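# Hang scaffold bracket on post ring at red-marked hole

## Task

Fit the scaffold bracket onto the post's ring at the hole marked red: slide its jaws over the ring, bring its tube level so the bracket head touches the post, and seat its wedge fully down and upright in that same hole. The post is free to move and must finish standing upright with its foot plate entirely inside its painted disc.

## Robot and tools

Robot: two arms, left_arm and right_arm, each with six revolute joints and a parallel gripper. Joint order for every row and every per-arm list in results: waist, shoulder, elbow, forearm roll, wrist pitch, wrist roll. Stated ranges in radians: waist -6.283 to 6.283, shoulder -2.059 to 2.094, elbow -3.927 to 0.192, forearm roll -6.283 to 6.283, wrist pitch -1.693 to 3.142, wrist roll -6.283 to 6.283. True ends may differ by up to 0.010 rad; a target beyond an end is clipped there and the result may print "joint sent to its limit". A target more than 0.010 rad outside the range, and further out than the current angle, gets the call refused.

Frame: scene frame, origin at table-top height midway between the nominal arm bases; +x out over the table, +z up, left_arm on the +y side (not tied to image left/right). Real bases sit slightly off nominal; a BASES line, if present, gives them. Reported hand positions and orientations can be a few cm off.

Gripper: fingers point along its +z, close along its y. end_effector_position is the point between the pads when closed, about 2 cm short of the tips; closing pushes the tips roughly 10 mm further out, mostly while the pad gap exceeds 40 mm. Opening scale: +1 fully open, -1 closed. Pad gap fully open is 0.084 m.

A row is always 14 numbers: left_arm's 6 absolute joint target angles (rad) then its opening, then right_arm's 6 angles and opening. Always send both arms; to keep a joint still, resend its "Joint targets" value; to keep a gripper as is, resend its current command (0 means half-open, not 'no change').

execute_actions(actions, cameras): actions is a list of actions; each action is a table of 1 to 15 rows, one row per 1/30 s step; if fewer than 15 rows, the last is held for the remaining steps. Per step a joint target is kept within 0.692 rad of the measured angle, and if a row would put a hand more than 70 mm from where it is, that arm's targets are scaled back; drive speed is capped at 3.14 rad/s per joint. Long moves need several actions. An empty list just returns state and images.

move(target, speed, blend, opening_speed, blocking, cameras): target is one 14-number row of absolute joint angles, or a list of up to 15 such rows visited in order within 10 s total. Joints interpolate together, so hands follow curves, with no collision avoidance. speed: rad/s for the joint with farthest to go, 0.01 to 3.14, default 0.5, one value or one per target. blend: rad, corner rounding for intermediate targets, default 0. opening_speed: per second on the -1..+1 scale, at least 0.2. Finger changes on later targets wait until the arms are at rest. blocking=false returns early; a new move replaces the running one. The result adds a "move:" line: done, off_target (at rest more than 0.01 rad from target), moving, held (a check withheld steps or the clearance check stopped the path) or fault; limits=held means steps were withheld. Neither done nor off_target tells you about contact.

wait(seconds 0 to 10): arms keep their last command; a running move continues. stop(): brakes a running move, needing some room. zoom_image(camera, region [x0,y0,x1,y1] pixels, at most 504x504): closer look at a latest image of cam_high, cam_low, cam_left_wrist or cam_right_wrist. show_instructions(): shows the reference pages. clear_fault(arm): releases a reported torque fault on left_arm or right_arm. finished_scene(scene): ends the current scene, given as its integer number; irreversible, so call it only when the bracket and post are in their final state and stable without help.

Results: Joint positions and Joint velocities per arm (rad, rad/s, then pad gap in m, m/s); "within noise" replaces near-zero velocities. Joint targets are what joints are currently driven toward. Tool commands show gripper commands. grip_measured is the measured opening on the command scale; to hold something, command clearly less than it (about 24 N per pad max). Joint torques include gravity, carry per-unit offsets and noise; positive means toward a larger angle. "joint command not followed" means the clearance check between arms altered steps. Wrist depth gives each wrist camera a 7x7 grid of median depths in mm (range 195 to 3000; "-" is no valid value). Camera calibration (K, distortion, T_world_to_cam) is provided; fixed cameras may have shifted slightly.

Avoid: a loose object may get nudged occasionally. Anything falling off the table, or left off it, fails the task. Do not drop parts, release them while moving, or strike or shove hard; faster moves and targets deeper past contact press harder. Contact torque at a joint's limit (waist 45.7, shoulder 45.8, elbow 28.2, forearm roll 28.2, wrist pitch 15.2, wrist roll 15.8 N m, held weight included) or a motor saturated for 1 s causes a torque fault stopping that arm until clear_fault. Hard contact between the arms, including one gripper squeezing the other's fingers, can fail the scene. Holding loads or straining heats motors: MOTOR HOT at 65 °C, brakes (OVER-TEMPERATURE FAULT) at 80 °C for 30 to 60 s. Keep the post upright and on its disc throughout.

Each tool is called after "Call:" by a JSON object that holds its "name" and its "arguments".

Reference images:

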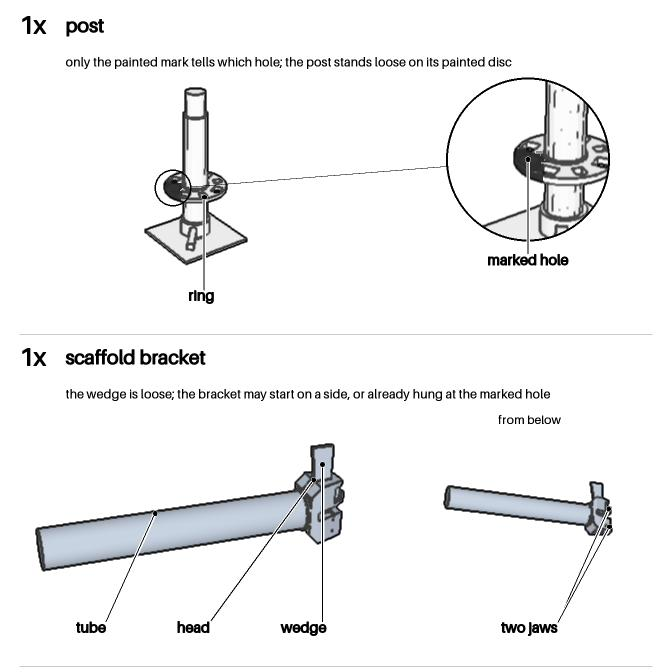

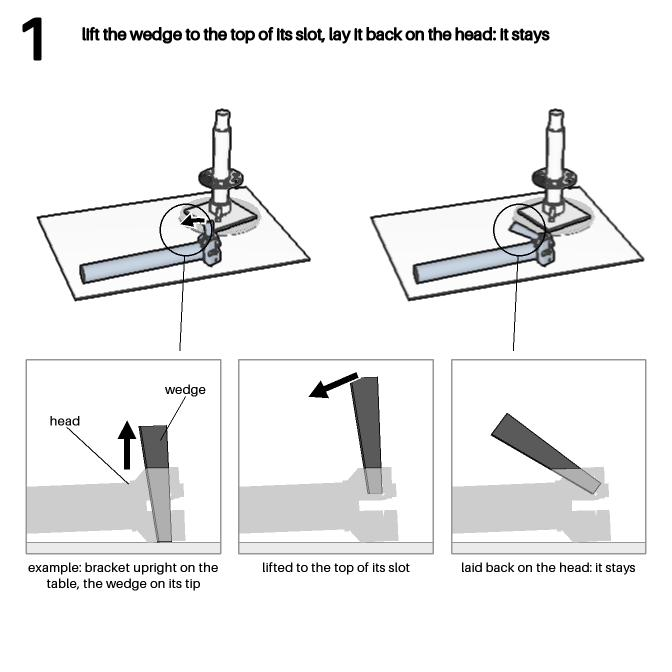

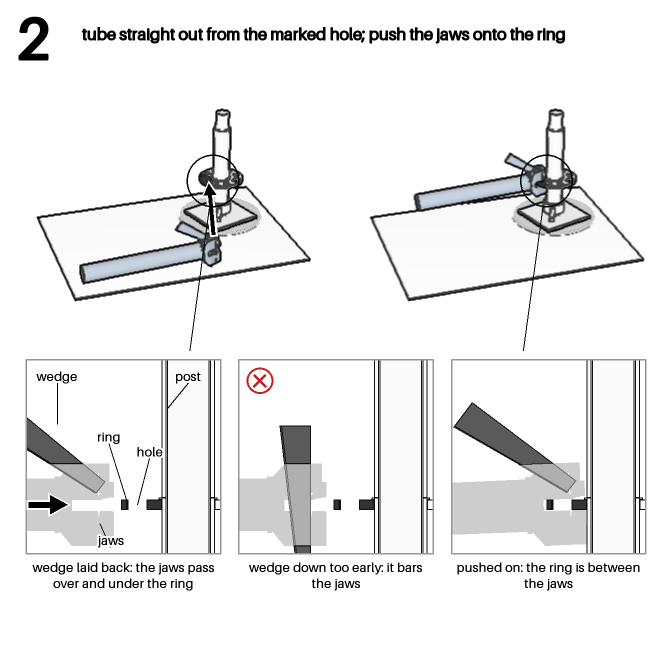

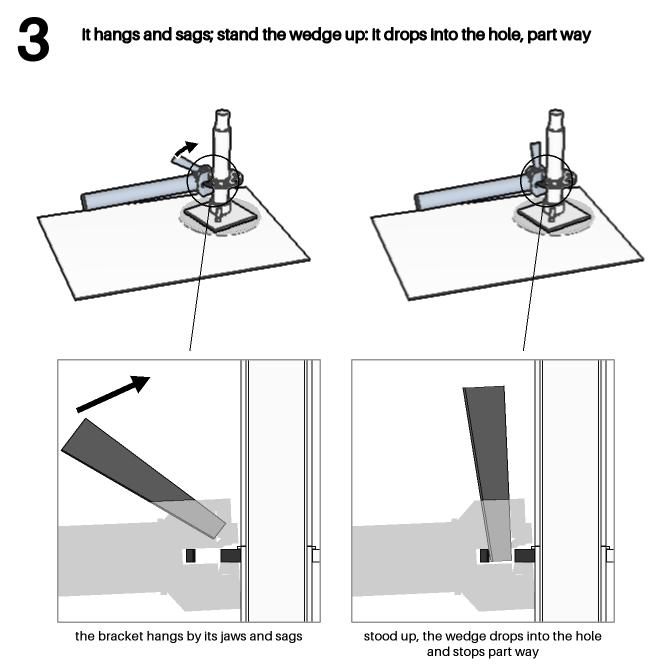

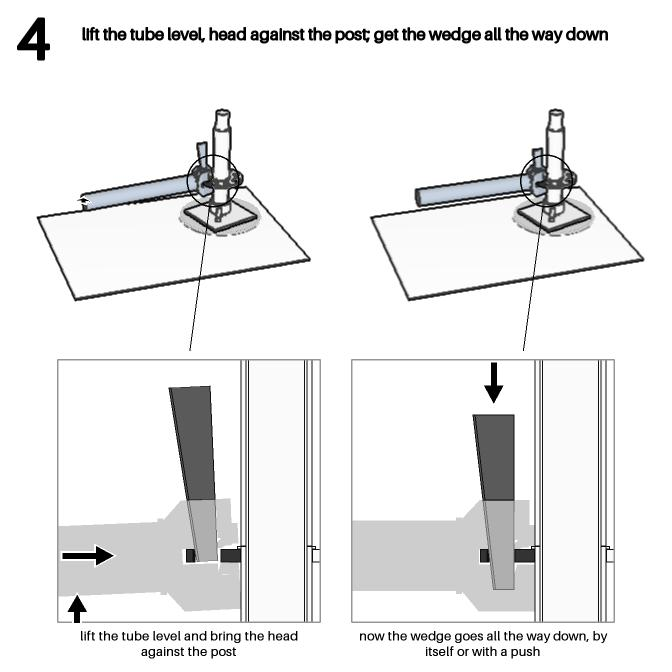

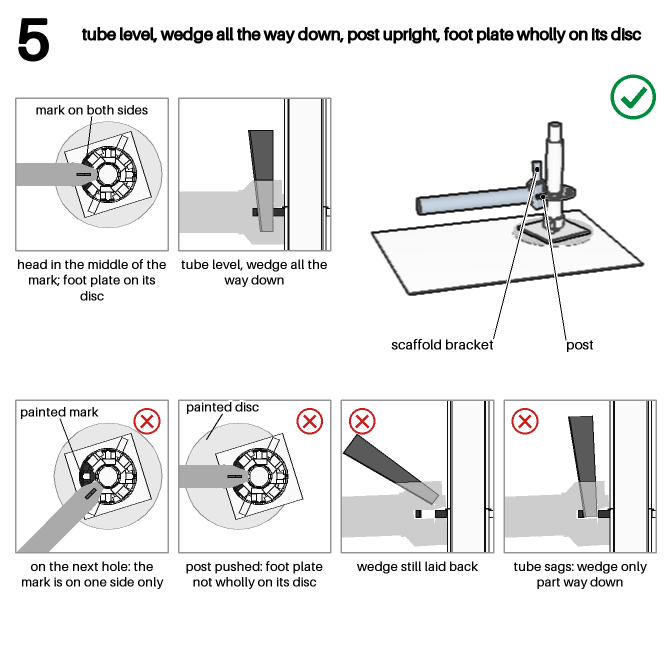

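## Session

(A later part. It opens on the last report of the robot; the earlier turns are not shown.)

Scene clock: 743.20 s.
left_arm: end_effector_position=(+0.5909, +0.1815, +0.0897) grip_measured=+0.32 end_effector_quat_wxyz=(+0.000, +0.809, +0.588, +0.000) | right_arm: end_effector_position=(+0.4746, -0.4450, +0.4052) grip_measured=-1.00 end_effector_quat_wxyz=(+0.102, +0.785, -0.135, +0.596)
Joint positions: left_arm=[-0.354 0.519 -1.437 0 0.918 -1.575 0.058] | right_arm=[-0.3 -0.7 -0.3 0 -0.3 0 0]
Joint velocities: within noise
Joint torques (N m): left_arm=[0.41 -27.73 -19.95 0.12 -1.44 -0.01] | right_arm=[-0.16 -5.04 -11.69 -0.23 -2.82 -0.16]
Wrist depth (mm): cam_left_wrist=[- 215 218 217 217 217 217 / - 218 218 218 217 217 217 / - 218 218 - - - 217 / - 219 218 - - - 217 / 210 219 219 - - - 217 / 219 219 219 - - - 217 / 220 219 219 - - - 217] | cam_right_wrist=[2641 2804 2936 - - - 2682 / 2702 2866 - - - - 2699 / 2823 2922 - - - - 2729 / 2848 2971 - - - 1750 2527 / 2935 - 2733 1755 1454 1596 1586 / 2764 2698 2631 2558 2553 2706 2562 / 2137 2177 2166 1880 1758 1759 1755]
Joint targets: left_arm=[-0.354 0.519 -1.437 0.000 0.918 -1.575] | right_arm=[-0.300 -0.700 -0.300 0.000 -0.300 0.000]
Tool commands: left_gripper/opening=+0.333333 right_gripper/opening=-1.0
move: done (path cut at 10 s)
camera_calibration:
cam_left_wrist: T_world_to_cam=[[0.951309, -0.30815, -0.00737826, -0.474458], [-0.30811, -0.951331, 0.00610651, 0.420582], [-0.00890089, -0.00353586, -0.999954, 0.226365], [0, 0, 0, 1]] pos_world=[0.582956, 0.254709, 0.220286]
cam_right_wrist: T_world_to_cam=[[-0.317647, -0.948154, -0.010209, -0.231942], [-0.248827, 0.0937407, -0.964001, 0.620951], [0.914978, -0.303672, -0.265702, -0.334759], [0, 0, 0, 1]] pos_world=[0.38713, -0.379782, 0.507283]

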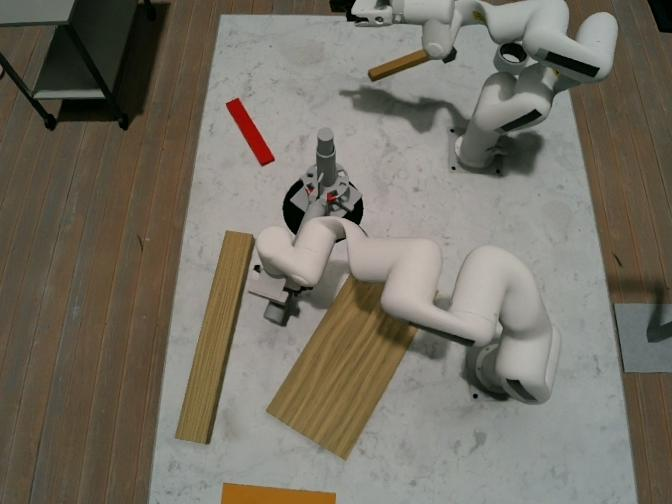

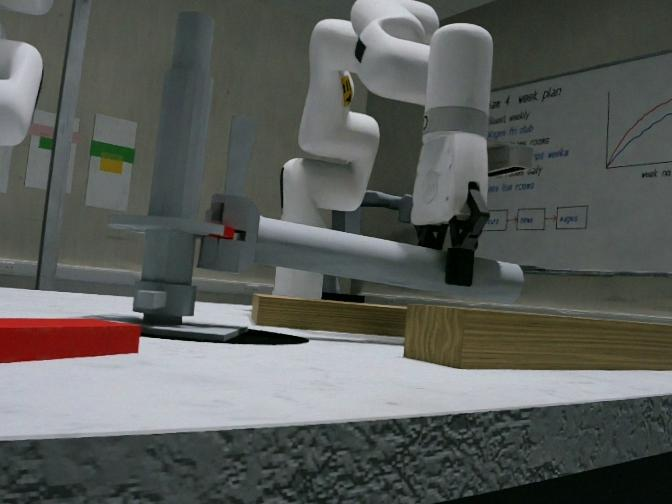

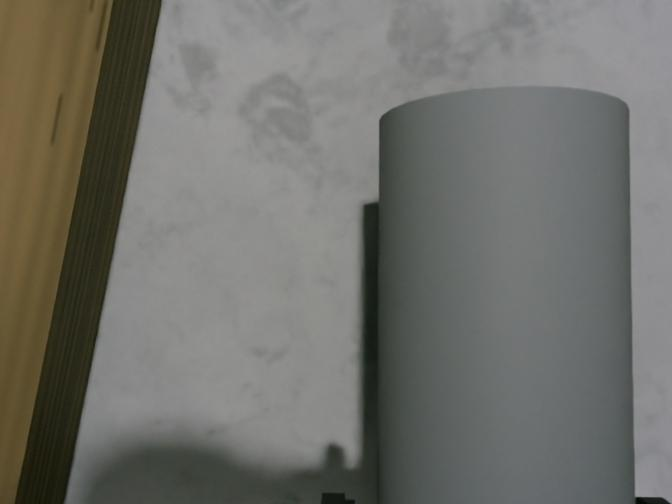

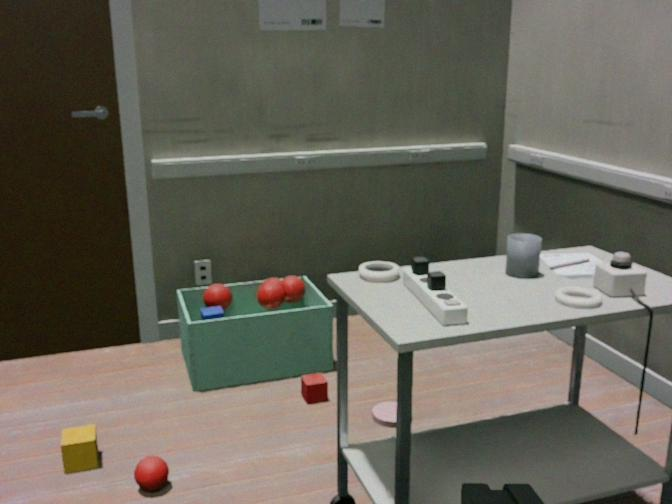

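Call:
{"name": "move", "arguments": {"target": [[-0.3537,0.5187,-1.4369,0,0.9182,-1.5747,-1,-0.3,-0.7,-0.3,0,-0.3,0,-1],[-0.3537,0.5027,-1.4459,0,0.9432,-1.5747,-1,-0.3,-0.7,-0.3,0,-0.3,0,-1]], "speed": 0.03, "opening_speed": 0.8, "cameras": ["cam_low","cam_high"]}}

Call:
{"name": "zoom_image", "arguments": {"camera": "cam_low", "region": [150, 100, 350, 300]}}

Call:
{"name": "zoom_image", "arguments": {"camera": "cam_high", "region": [270, 130, 370, 230]}}

Scene clock: 751.17 s.
left_arm: end_effector_position=(+0.5909, +0.1815, +0.1006) grip_measured=+0.09 end_effector_quat_wxyz=(+0.000, +0.809, +0.588, +0.000) | right_arm: end_effector_position=(+0.4746, -0.4450, +0.4052) grip_measured=-1.00 end_effector_quat_wxyz=(+0.102, +0.785, -0.135, +0.596)
Joint positions: left_arm=[-0.354 0.503 -1.446 0 0.943 -1.575 0.048] | right_arm=[-0.3 -0.7 -0.3 0 -0.3 0 0]
Joint velocities: within noise
Joint torques (N m): left_arm=[-2.07 -32.95 -25.39 -1.56 -1.69 0.24] | right_arm=[-0.09 -4.87 -11.62 -0.28 -2.74 -0.12]
Wrist depth (mm): cam_left_wrist=[- 214 229 228 228 227 227 / - 221 229 228 228 228 227 / - 229 229 - - - 227 / - 229 229 - - - 227 / 213 230 229 - - - 228 / 223 230 230 - - - 228 / 219 230 230 - - - 228] | cam_right_wrist=[2668 2766 2920 - - - 2686 / 2702 2872 - - - - 2708 / 2804 2896 - - - - 2740 / 2844 - - - - 1752 2506 / 2927 - 2708 1739 1462 1580 1587 / 2747 2730 2661 2566 2558 2755 2558 / 2146 2175 2155 1880 1755 1764 1757]
Joint targets: left_arm=[-0.354 0.503 -1.446 0.000 0.943 -1.575] | right_arm=[-0.300 -0.700 -0.300 0.000 -0.300 0.000]
move: done
Images, in order (width x height): cam_high 672x504, cam_low 672x504.

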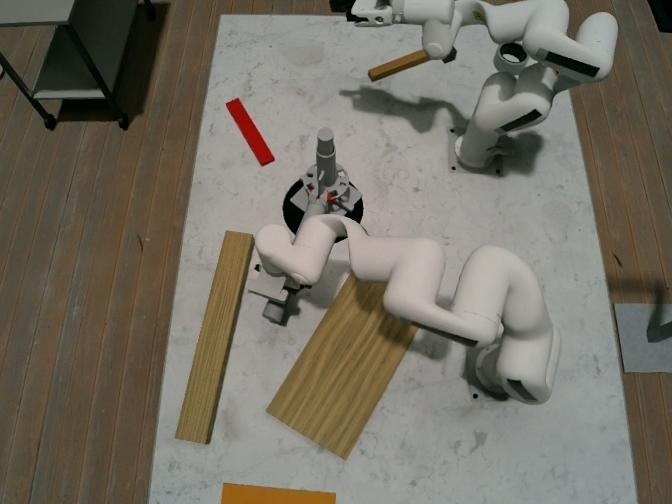

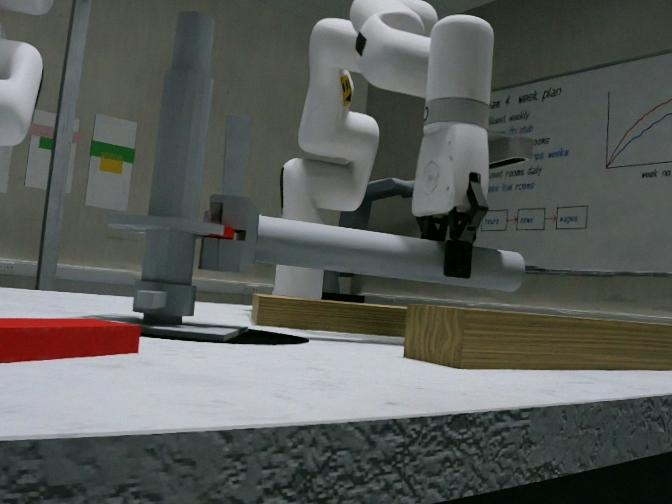

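Scaled by 2.520 from the camera's 672x504 image, which has a finer 960x720 frame.

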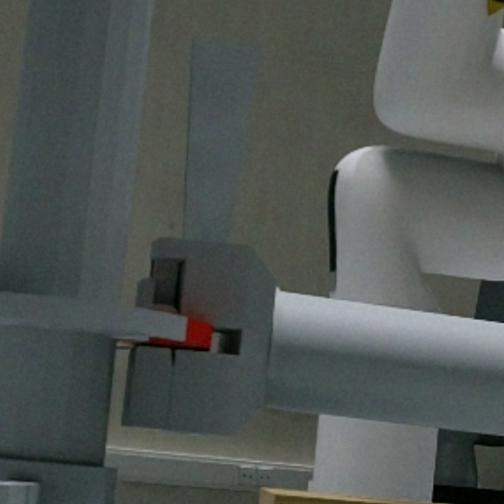

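Scaled by 5.040 from the camera's 672x504 image, which has a finer 960x720 frame.

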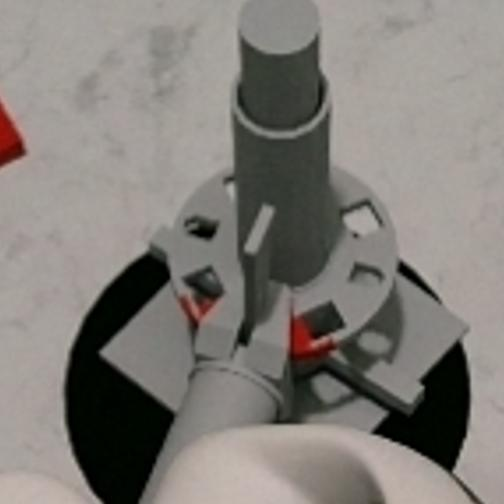

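Call:
{"name": "move", "arguments": {"target": [[-0.3537,0.5027,-1.4459,0,0.9432,-1.5747,-1,0.66,-0.7,-0.6,0,0.3,0,-1],[-0.3537,0.5027,-1.4459,0,0.9432,-1.5747,-1,0.66,0.1,-1.7,0,1.7,0,-1],[-0.3537,0.5027,-1.4459,0,0.9432,-1.5747,-1,0.66,0.6366,-2.1705,0,1.9339,0,-1]], "speed": [0.7,0.7,0.4]}}

Call:
{"name": "zoom_image", "arguments": {"camera": "cam_high", "region": [250, 120, 400, 270]}}

Scene clock: 791.23 s.
left_arm: end_effector_position=(+0.5909, +0.1815, +0.1007) grip_measured=+0.09 end_effector_quat_wxyz=(+0.000, +0.809, +0.588, +0.000) | right_arm: end_effector_position=(+0.4806, +0.0128, +0.2676) grip_measured=-1.00 end_effector_quat_wxyz=(+0.061, +0.933, +0.299, -0.189)
Joint positions: left_arm=[-0.354 0.503 -1.446 0 0.943 -1.575 0.048] | right_arm=[0.66 0.636 -2.17 0 1.934 0 0]
Joint velocities: within noise
Joint torques (N m): left_arm=[-0.97 -32.52 -24.46 -1.03 -1.9 0] | right_arm=[-0.31 -24.45 -10.58 -0.31 -0.84 -0.08]
Wrist depth (mm): cam_left_wrist=[- 214 229 228 228 228 227 / - 221 229 228 228 228 227 / - 229 229 - - - 228 / - 229 229 - - - 228 / 213 230 230 - - - 228 / 223 230 230 - - - 228 / 219 230 230 - - - 228] | cam_right_wrist=[309 345 345 236 226 244 342 / 325 335 362 362 241 239 355 / 339 341 377 377 376 247 363 / 353 352 387 393 392 262 255 / 368 368 411 410 409 260 254 / 437 437 435 435 433 413 306 / 460 459 457 457 455 462 -]
Joint targets: left_arm=[-0.354 0.503 -1.446 0.000 0.943 -1.575] | right_arm=[0.660 0.637 -2.170 0.000 1.934 0.000]
move: done
camera_calibration:
cam_left_wrist: T_world_to_cam=[[0.951309, -0.30815, -0.00737826, -0.474376], [-0.30811, -0.951331, 0.00610651, 0.420515], [-0.00890089, -0.00353586, -0.999954, 0.237364], [0, 0, 0, 1]] pos_world=[0.582956, 0.254709, 0.231286]
cam_right_wrist: T_world_to_cam=[[0.571292, -0.820611, -0.0149112, -0.224989], [-0.753186, -0.531397, 0.38772, 0.335564], [-0.326092, -0.210271, -0.921656, 0.533058], [0, 0, 0, 1]] pos_world=[0.555102, 0.105776, 0.357836]

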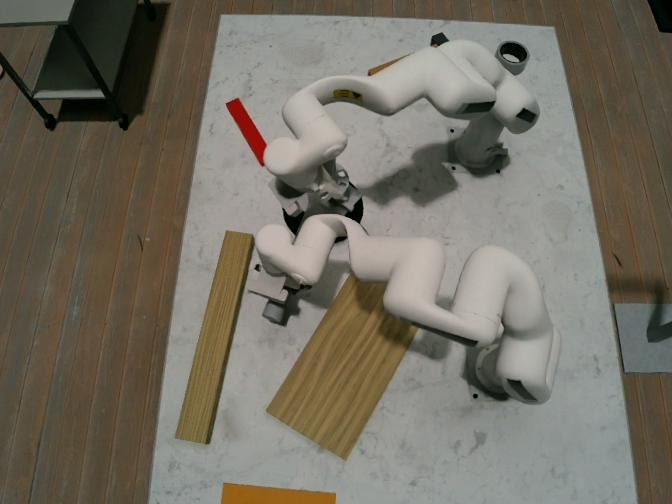

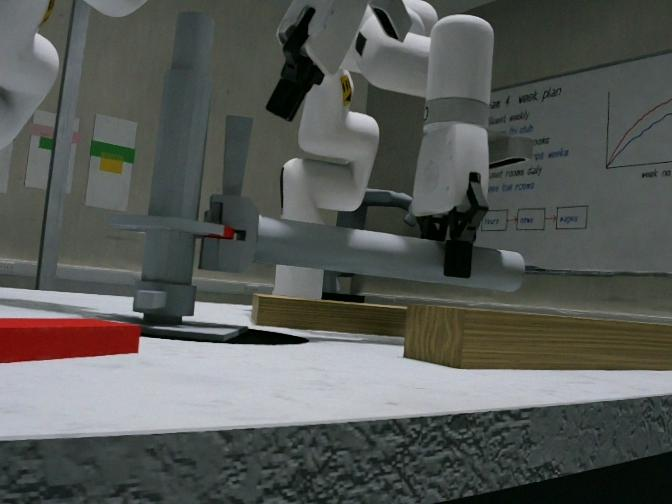

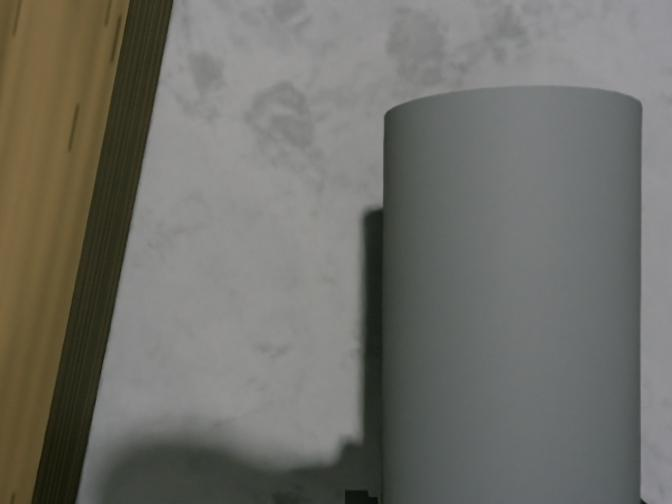

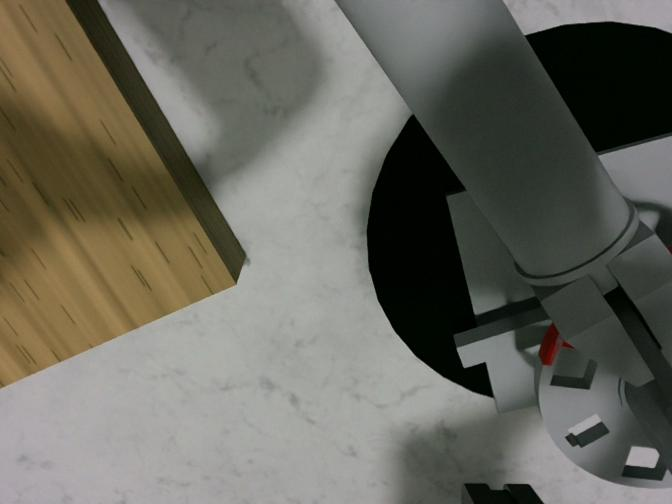

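Scaled by 3.360 from the camera's 672x504 image, which has a finer 960x720 frame.

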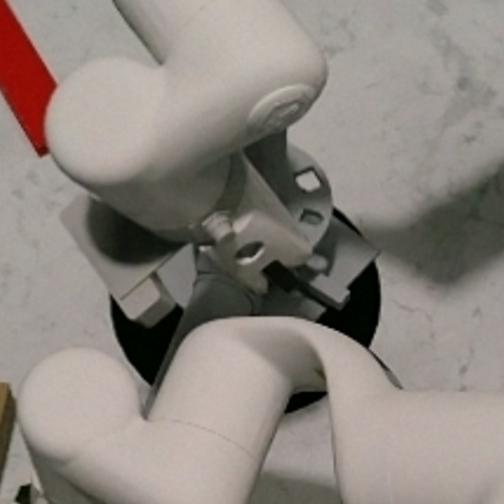

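Call:
{"name": "move", "arguments": {"target": [[-0.3537,0.5027,-1.4459,0,0.9432,-1.5747,-1,0.56,0.6366,-2.1705,0,1.9339,0,-1]], "speed": [0.3]}}

Call:
{"name": "zoom_image", "arguments": {"camera": "cam_high", "region": [250, 120, 400, 270]}}

Call:
{"name": "zoom_image", "arguments": {"camera": "cam_low", "region": [150, 50, 350, 250]}}

Scene clock: 798.37 s.
left_arm: end_effector_position=(+0.5909, +0.1815, +0.1007) grip_measured=+0.09 end_effector_quat_wxyz=(+0.000, +0.809, +0.588, +0.000) | right_arm: end_effector_position=(+0.5092, -0.0317, +0.2676) grip_measured=-1.00 end_effector_quat_wxyz=(+0.051, +0.947, +0.252, -0.192)
Joint positions: left_arm=[-0.354 0.503 -1.446 0 0.943 -1.575 0.048] | right_arm=[0.56 0.637 -2.17 0 1.934 0 0]
Joint velocities: within noise
Joint torques (N m): left_arm=[-1.33 -32.7 -24.7 -1.06 -1.9 -0.11] | right_arm=[-1.03 -25.03 -10.61 -0.27 -0.99 -0.13]
Wrist depth (mm): cam_left_wrist=[- 214 229 228 228 228 227 / - 221 229 228 228 228 227 / - 229 229 - - - 227 / - 229 229 - - - 228 / 213 230 230 - - - 228 / 223 230 229 - - - 228 / 219 230 230 - - - 228] | cam_right_wrist=[346 350 227 239 343 343 342 / 355 363 245 240 352 356 354 / 343 378 378 250 250 368 368 / 353 383 394 392 257 251 280 / 368 410 411 410 255 253 286 / 438 437 436 435 - 244 242 / 460 458 457 457 - - 212]
Joint targets: left_arm=[-0.354 0.503 -1.446 0.000 0.943 -1.575] | right_arm=[0.560 0.637 -2.170 0.000 1.934 0.000]
move: done
camera_calibration:
cam_left_wrist: T_world_to_cam=[[0.951309, -0.30815, -0.00737826, -0.474376], [-0.30811, -0.951331, 0.00610651, 0.420515], [-0.00890089, -0.00353586, -0.999954, 0.237364], [0, 0, 0, 1]] pos_world=[0.582956, 0.254709, 0.231286]
cam_right_wrist: T_world_to_cam=[[0.486577, -0.87351, -0.0149403, -0.236328], [-0.802384, -0.453591, 0.387861, 0.360914], [-0.345577, -0.176736, -0.921597, 0.543894], [0, 0, 0, 1]] pos_world=[0.59254, 0.0533984, 0.357736]

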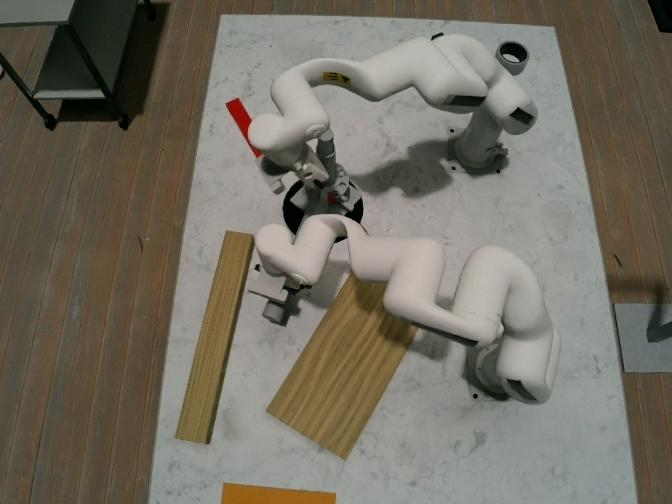

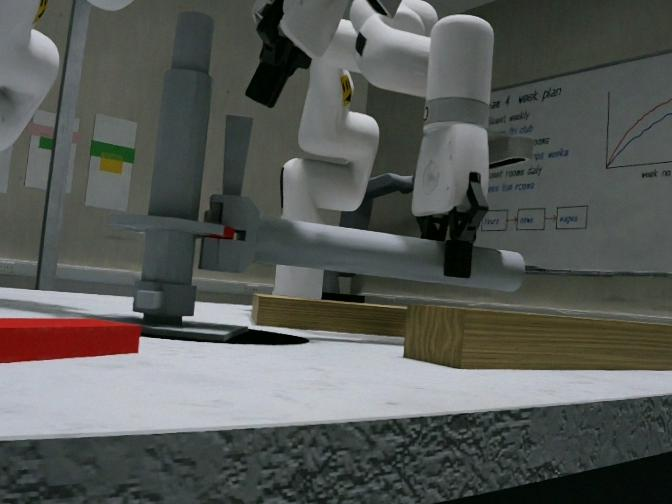

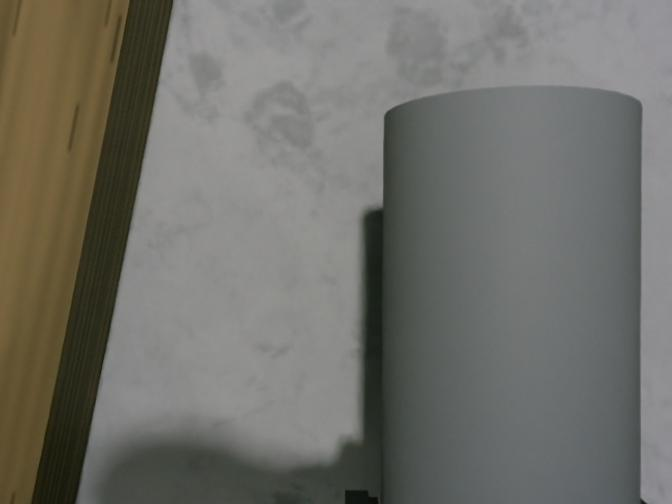

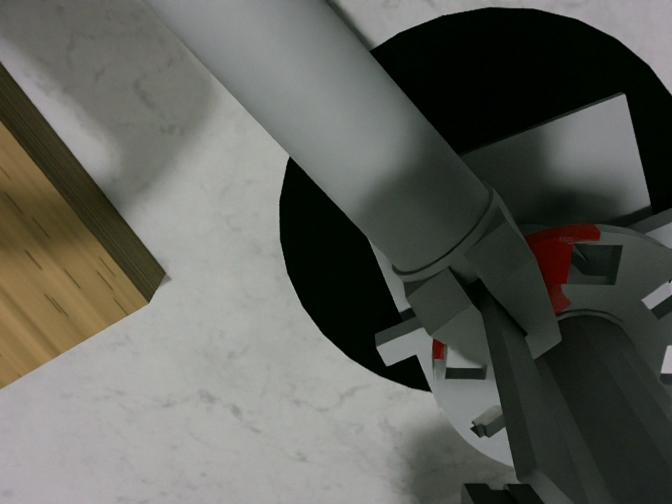

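Scaled by 3.360 from the camera's 672x504 image, which has a finer 960x720 frame.

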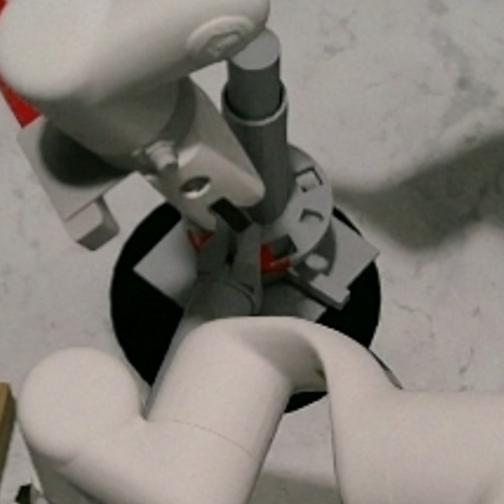

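Scaled by 2.520 from the camera's 672x504 image, which has a finer 960x720 frame.

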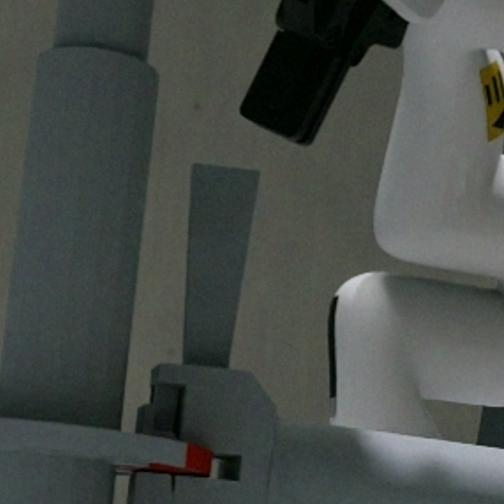

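Call:
{"name": "move", "arguments": {"target": [[-0.3537,0.5027,-1.4459,0,0.9432,-1.5747,-1,0.512,0.5552,-2.0417,0,1.8865,0,-1]], "speed": [0.2]}}

Call:
{"name": "zoom_image", "arguments": {"camera": "cam_high", "region": [270, 130, 370, 230]}}

Call:
{"name": "zoom_image", "arguments": {"camera": "cam_low", "region": [150, 50, 350, 250]}}

Scene clock: 812.57 s.
left_arm: end_effector_position=(+0.5909, +0.1815, +0.1007) grip_measured=+0.09 end_effector_quat_wxyz=(+0.000, +0.809, +0.588, +0.000) | right_arm: end_effector_position=(+0.5088, -0.0604, +0.2677) grip_measured=-1.00 end_effector_quat_wxyz=(+0.046, +0.953, +0.229, -0.193)
Joint positions: left_arm=[-0.354 0.503 -1.446 0 0.943 -1.575 0.048] | right_arm=[0.512 0.555 -2.042 0 1.887 0 0]
Joint velocities: within noise
Joint torques (N m): left_arm=[-1.11 -32.28 -24.78 -0.96 -2.06 -0.03] | right_arm=[-0.81 -24.7 -10.3 -0.2 -1.1 -0.17]
Wrist depth (mm): cam_left_wrist=[- 214 229 228 228 227 227 / - 221 229 228 228 228 227 / - 229 229 - - - 228 / - 229 229 - - - 228 / 213 230 229 - - - 228 / 223 230 230 - - - 228 / 219 230 230 - - - 228] | cam_right_wrist=[350 229 231 340 344 343 342 / 363 363 238 243 356 354 355 / 367 378 383 248 257 364 346 / 357 394 393 256 244 278 280 / 369 412 411 - 233 254 285 / 438 437 430 - - 221 240 / 460 459 457 456 456 - -]
Joint targets: left_arm=[-0.354 0.503 -1.446 0.000 0.943 -1.575] | right_arm=[0.512 0.555 -2.042 0.000 1.887 0.000]
move: done
camera_calibration:
cam_left_wrist: T_world_to_cam=[[0.951309, -0.30815, -0.00737826, -0.474376], [-0.30811, -0.951331, 0.00610651, 0.420515], [-0.00890089, -0.00353586, -0.999954, 0.237364], [0, 0, 0, 1]] pos_world=[0.582956, 0.254709, 0.231286]
cam_right_wrist: T_world_to_cam=[[0.444052, -0.895877, -0.0148868, -0.241043], [-0.823255, -0.414501, 0.387865, 0.360495], [-0.35365, -0.159977, -0.921596, 0.544], [0, 0, 0, 1]] pos_world=[0.596201, 0.0205084, 0.357936]

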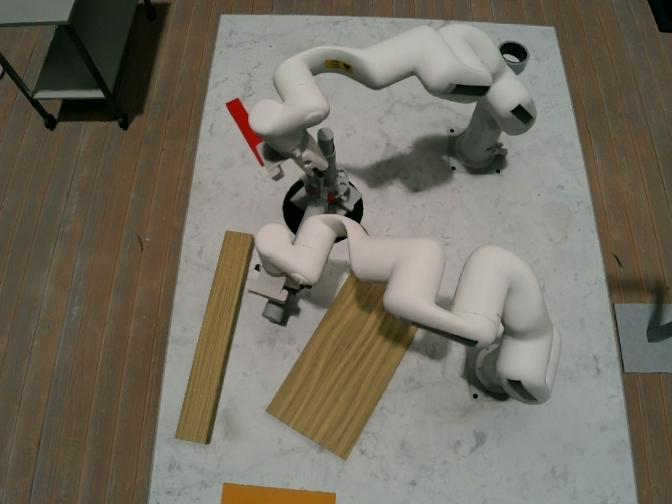

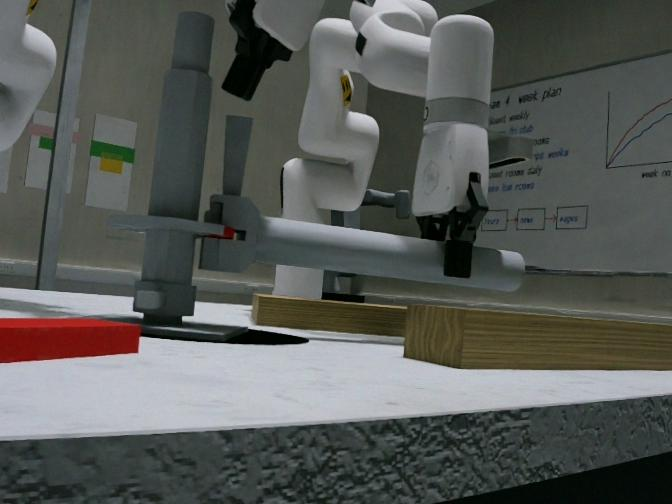

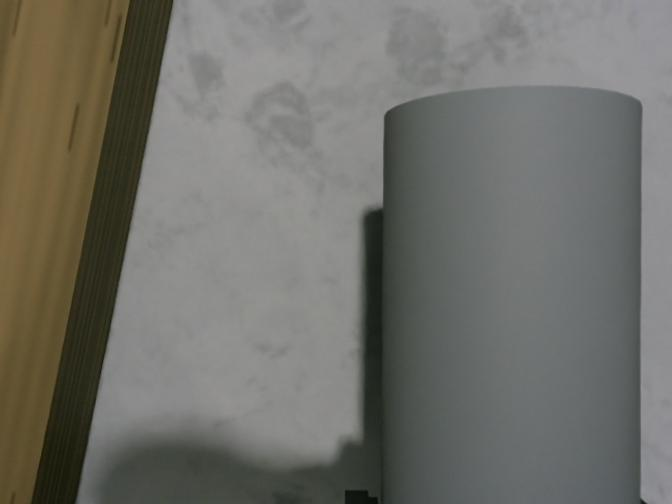

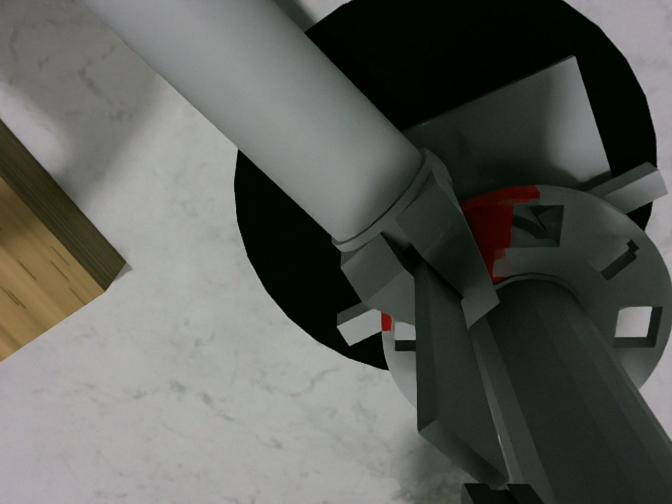

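Scaled by 5.040 from the camera's 672x504 image, which has a finer 960x720 frame.

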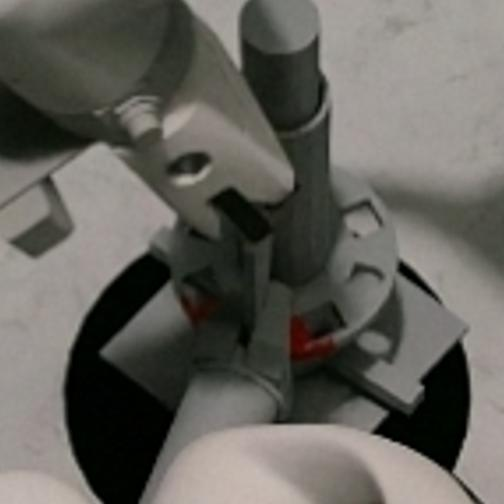

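Scaled by 2.520 from the camera's 672x504 image, which has a finer 960x720 frame.

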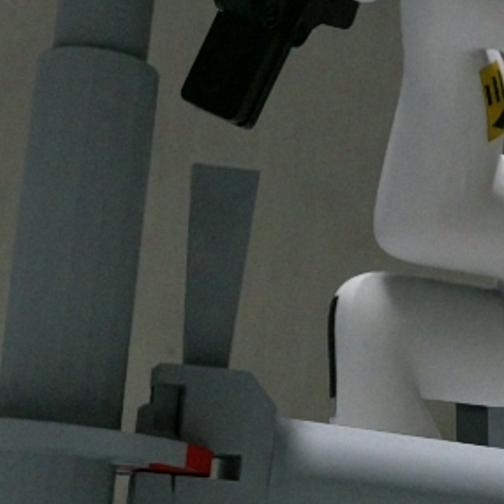

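Call:
{"name": "move", "arguments": {"target": [[-0.3537,0.5027,-1.4459,0,0.9432,-1.5747,-1,0.517,0.5195,-1.9404,0,1.8209,0,-1],[-0.3537,0.5027,-1.4459,0,0.9432,-1.5747,-1,0.517,0.5177,-1.9206,0,1.8029,0,-1]], "speed": [0.15,0.03]}}

Call:
{"name": "zoom_image", "arguments": {"camera": "cam_high", "region": [270, 130, 370, 230]}}

Call:
{"name": "zoom_image", "arguments": {"camera": "cam_low", "region": [150, 50, 350, 250]}}

Scene clock: 823.00 s.
left_arm: end_effector_position=(+0.5909, +0.1815, +0.1007) grip_measured=+0.09 end_effector_quat_wxyz=(+0.000, +0.809, +0.588, +0.000) | right_arm: end_effector_position=(+0.5032, -0.0604, +0.2481) grip_measured=-1.00 end_effector_quat_wxyz=(+0.046, +0.953, +0.232, -0.191)
Joint positions: left_arm=[-0.354 0.503 -1.446 0 0.943 -1.575 0.048] | right_arm=[0.517 0.514 -1.922 0 1.803 0 0]
Joint velocities: within noise
Joint torques (N m): left_arm=[-2.12 -32.56 -24.51 -1.08 -1.95 -0.04] | right_arm=[-3.09 7.98 6.85 -2.55 -3.33 -0.14]
Wrist depth (mm): cam_left_wrist=[- 214 229 228 228 228 227 / - 221 229 229 228 228 227 / - 229 229 - - - 227 / - 229 229 - - - 228 / 213 230 230 - - - 228 / 223 230 230 - - - 228 / 219 230 230 - - - 228] | cam_right_wrist=[333 214 213 323 327 326 326 / 346 345 220 225 339 336 337 / 355 359 363 229 233 345 345 / 337 373 373 237 226 261 257 / 347 390 389 232 218 245 264 / 414 414 407 - - 221 221 / 434 433 433 - 437 - -]
Joint targets: left_arm=[-0.354 0.503 -1.446 0.000 0.943 -1.575] | right_arm=[0.517 0.518 -1.921 0.000 1.803 0.000]
move: done
camera_calibration:
cam_left_wrist: T_world_to_cam=[[0.951309, -0.30815, -0.00737826, -0.474376], [-0.30811, -0.951331, 0.00610651, 0.420515], [-0.00890089, -0.00353586, -0.999954, 0.237364], [0, 0, 0, 1]] pos_world=[0.582956, 0.254709, 0.231286]
cam_right_wrist: T_world_to_cam=[[0.448567, -0.893624, -0.0149861, -0.24097], [-0.822845, -0.419468, 0.38337, 0.364112], [-0.348875, -0.159636, -0.923473, 0.521995], [0, 0, 0, 1]] pos_world=[0.58981, 0.0207259, 0.338847]

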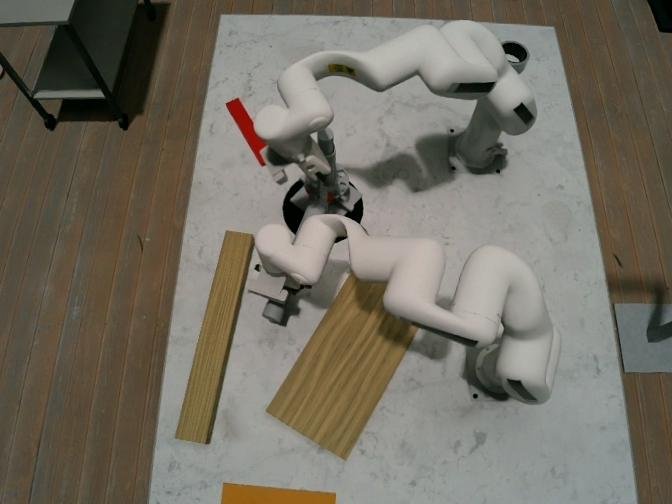

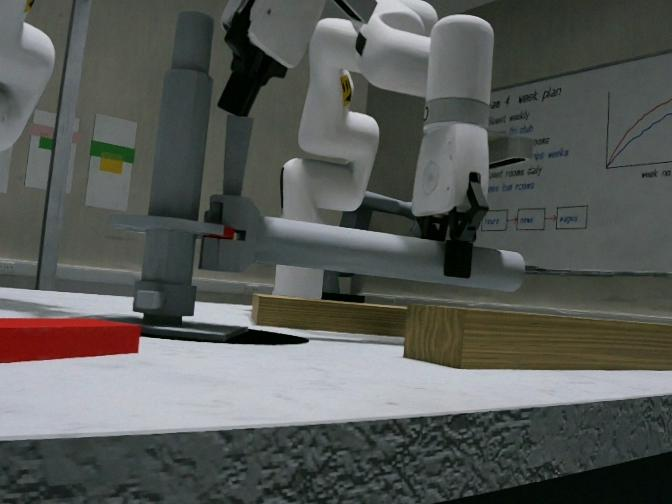

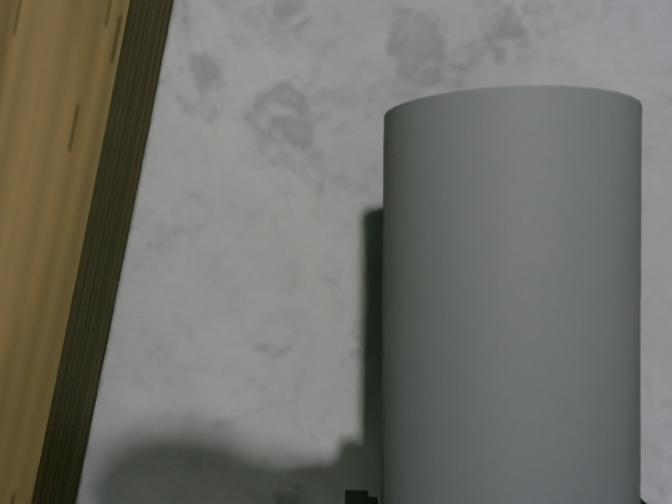

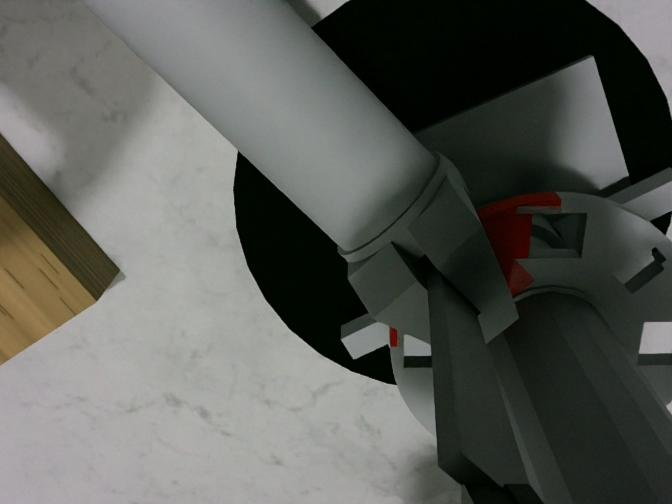

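Scaled by 5.040 from the camera's 672x504 image, which has a finer 960x720 frame.

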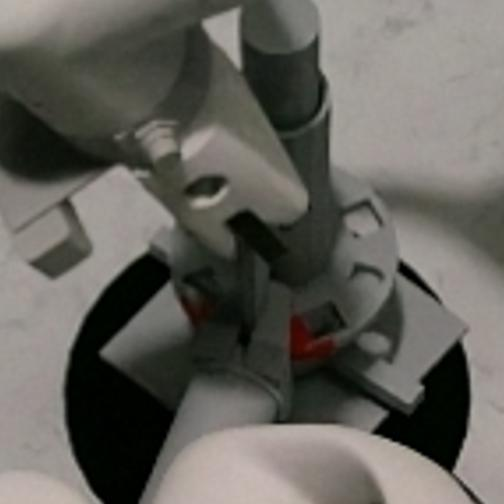

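Scaled by 2.520 from the camera's 672x504 image, which has a finer 960x720 frame.

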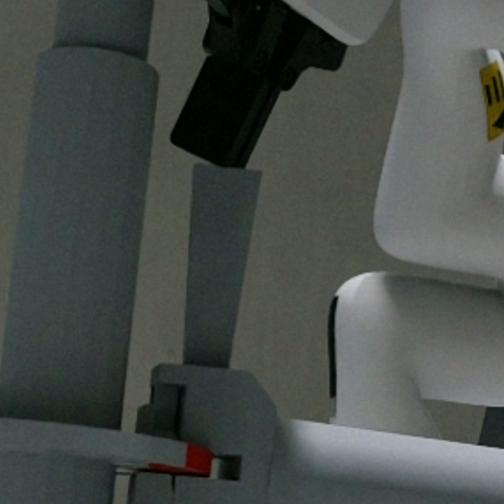

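Call:
{"name": "move", "arguments": {"target": [[-0.3537,0.5027,-1.4459,0,0.9432,-1.5747,-1,0.517,0.5185,-1.93,0,1.8115,0,-1],[-0.3485,0.5027,-1.4459,0,0.9432,-1.5695,-1,0.517,0.5185,-1.93,0,1.8115,0,-1]], "speed": [0.05,0.02], "cameras": ["cam_low"]}}

Call:
{"name": "zoom_image", "arguments": {"camera": "cam_low", "region": [150, 50, 350, 250]}}

Call:
{"name": "move", "arguments": {"target": [[-0.3433,0.5027,-1.4459,0,0.9432,-1.5643,-1,0.517,0.5185,-1.93,0,1.8115,0,-1]], "speed": [0.02], "cameras": ["cam_low"]}}

Call:
{"name": "zoom_image", "arguments": {"camera": "cam_low", "region": [150, 50, 350, 250]}}

Scene clock: 841.77 s.
left_arm: end_effector_position=(+0.5918, +0.1841, +0.1007) grip_measured=+0.09 end_effector_quat_wxyz=(+0.000, +0.809, +0.588, +0.000) | right_arm: end_effector_position=(+0.5030, -0.0605, +0.2489) grip_measured=-1.00 end_effector_quat_wxyz=(+0.047, +0.952, +0.232, -0.193)
Joint positions: left_arm=[-0.349 0.503 -1.446 0 0.943 -1.57 0.048] | right_arm=[0.517 0.518 -1.93 0 1.811 0 0]
Joint velocities: within noise
Joint torques (N m): left_arm=[12.64 -29.32 -22.08 5.09 -1.6 0.28] | right_arm=[-4.79 -4.07 0.31 -3.43 -0.17 -0.12]
Wrist depth (mm): cam_left_wrist=[- 214 229 228 228 228 227 / - 221 229 229 228 228 228 / - 229 229 - - - 228 / - 230 229 - - - 228 / 213 230 230 - - - 228 / 223 230 230 - - - 228 / 219 230 230 - - - 228] | cam_right_wrist=[333 213 212 323 327 326 325 / 346 346 220 225 339 336 337 / 355 359 363 228 233 345 344 / 338 374 374 238 225 261 257 / 348 391 390 231 217 243 264 / 416 415 408 - - 218 217 / 437 435 435 - 440 - -]
Joint targets: left_arm=[-0.349 0.503 -1.446 0.000 0.943 -1.569] | right_arm=[0.517 0.518 -1.930 0.000 1.811 0.000]
move: done
Images, in order (width x height): cam_low 672x504.

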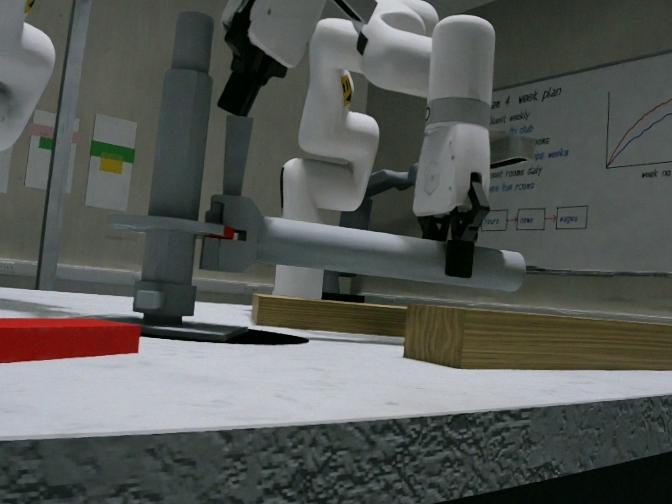

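Scaled by 2.520 from the camera's 672x504 image, which has a finer 960x720 frame.

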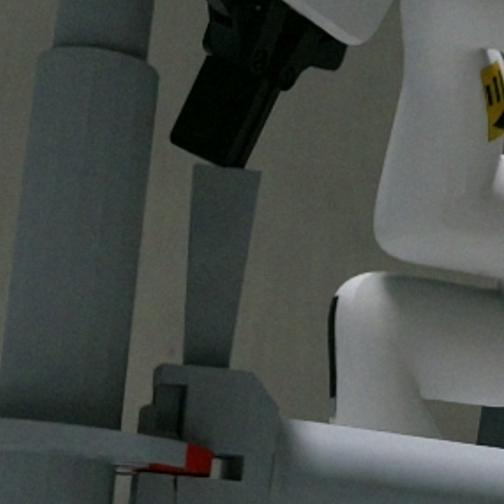

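Scene clock: 842.47 s.
left_arm: end_effector_position=(+0.5927, +0.1871, +0.1007) grip_measured=+0.09 end_effector_quat_wxyz=(+0.000, +0.809, +0.588, +0.000) | right_arm: end_effector_position=(+0.5029, -0.0606, +0.2489) grip_measured=-1.00 end_effector_quat_wxyz=(+0.047, +0.952, +0.232, -0.193)
Joint positions: left_arm=[-0.343 0.503 -1.446 0 0.943 -1.564 0.048] | right_arm=[0.517 0.518 -1.93 0 1.811 0 0]
Joint velocities: within noise
Joint torques (N m): left_arm=[12.45 -29.49 -21.59 5.24 -1.6 0.2] | right_arm=[-5.68 -4.23 0.85 -4.16 0.21 -0.16]
Wrist depth (mm): cam_left_wrist=[- 227 229 228 228 228 227 / - 219 229 228 228 228 227 / - 229 229 - - - 228 / - 229 229 - - - 228 / 211 230 230 - - - 228 / 221 230 230 - - - 228 / 217 230 230 - - - 228] | cam_right_wrist=[333 213 213 323 326 326 325 / 346 346 220 224 339 336 337 / 355 359 363 229 233 345 344 / 338 375 374 238 225 261 257 / 348 391 390 232 217 243 264 / 415 414 408 - - 218 217 / 436 435 434 - 431 - -]
Joint targets: left_arm=[-0.343 0.503 -1.446 0.000 0.943 -1.564] | right_arm=[0.517 0.518 -1.930 0.000 1.811 0.000]
move: done
Images, in order (width x height): cam_low 672x504.

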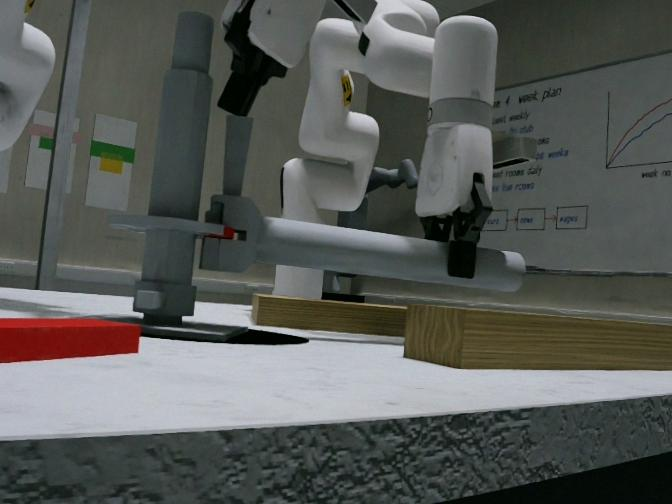

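Scaled by 2.520 from the camera's 672x504 image, which has a finer 960x720 frame.

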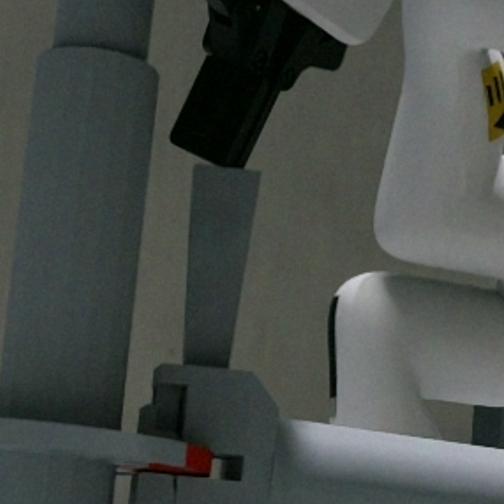

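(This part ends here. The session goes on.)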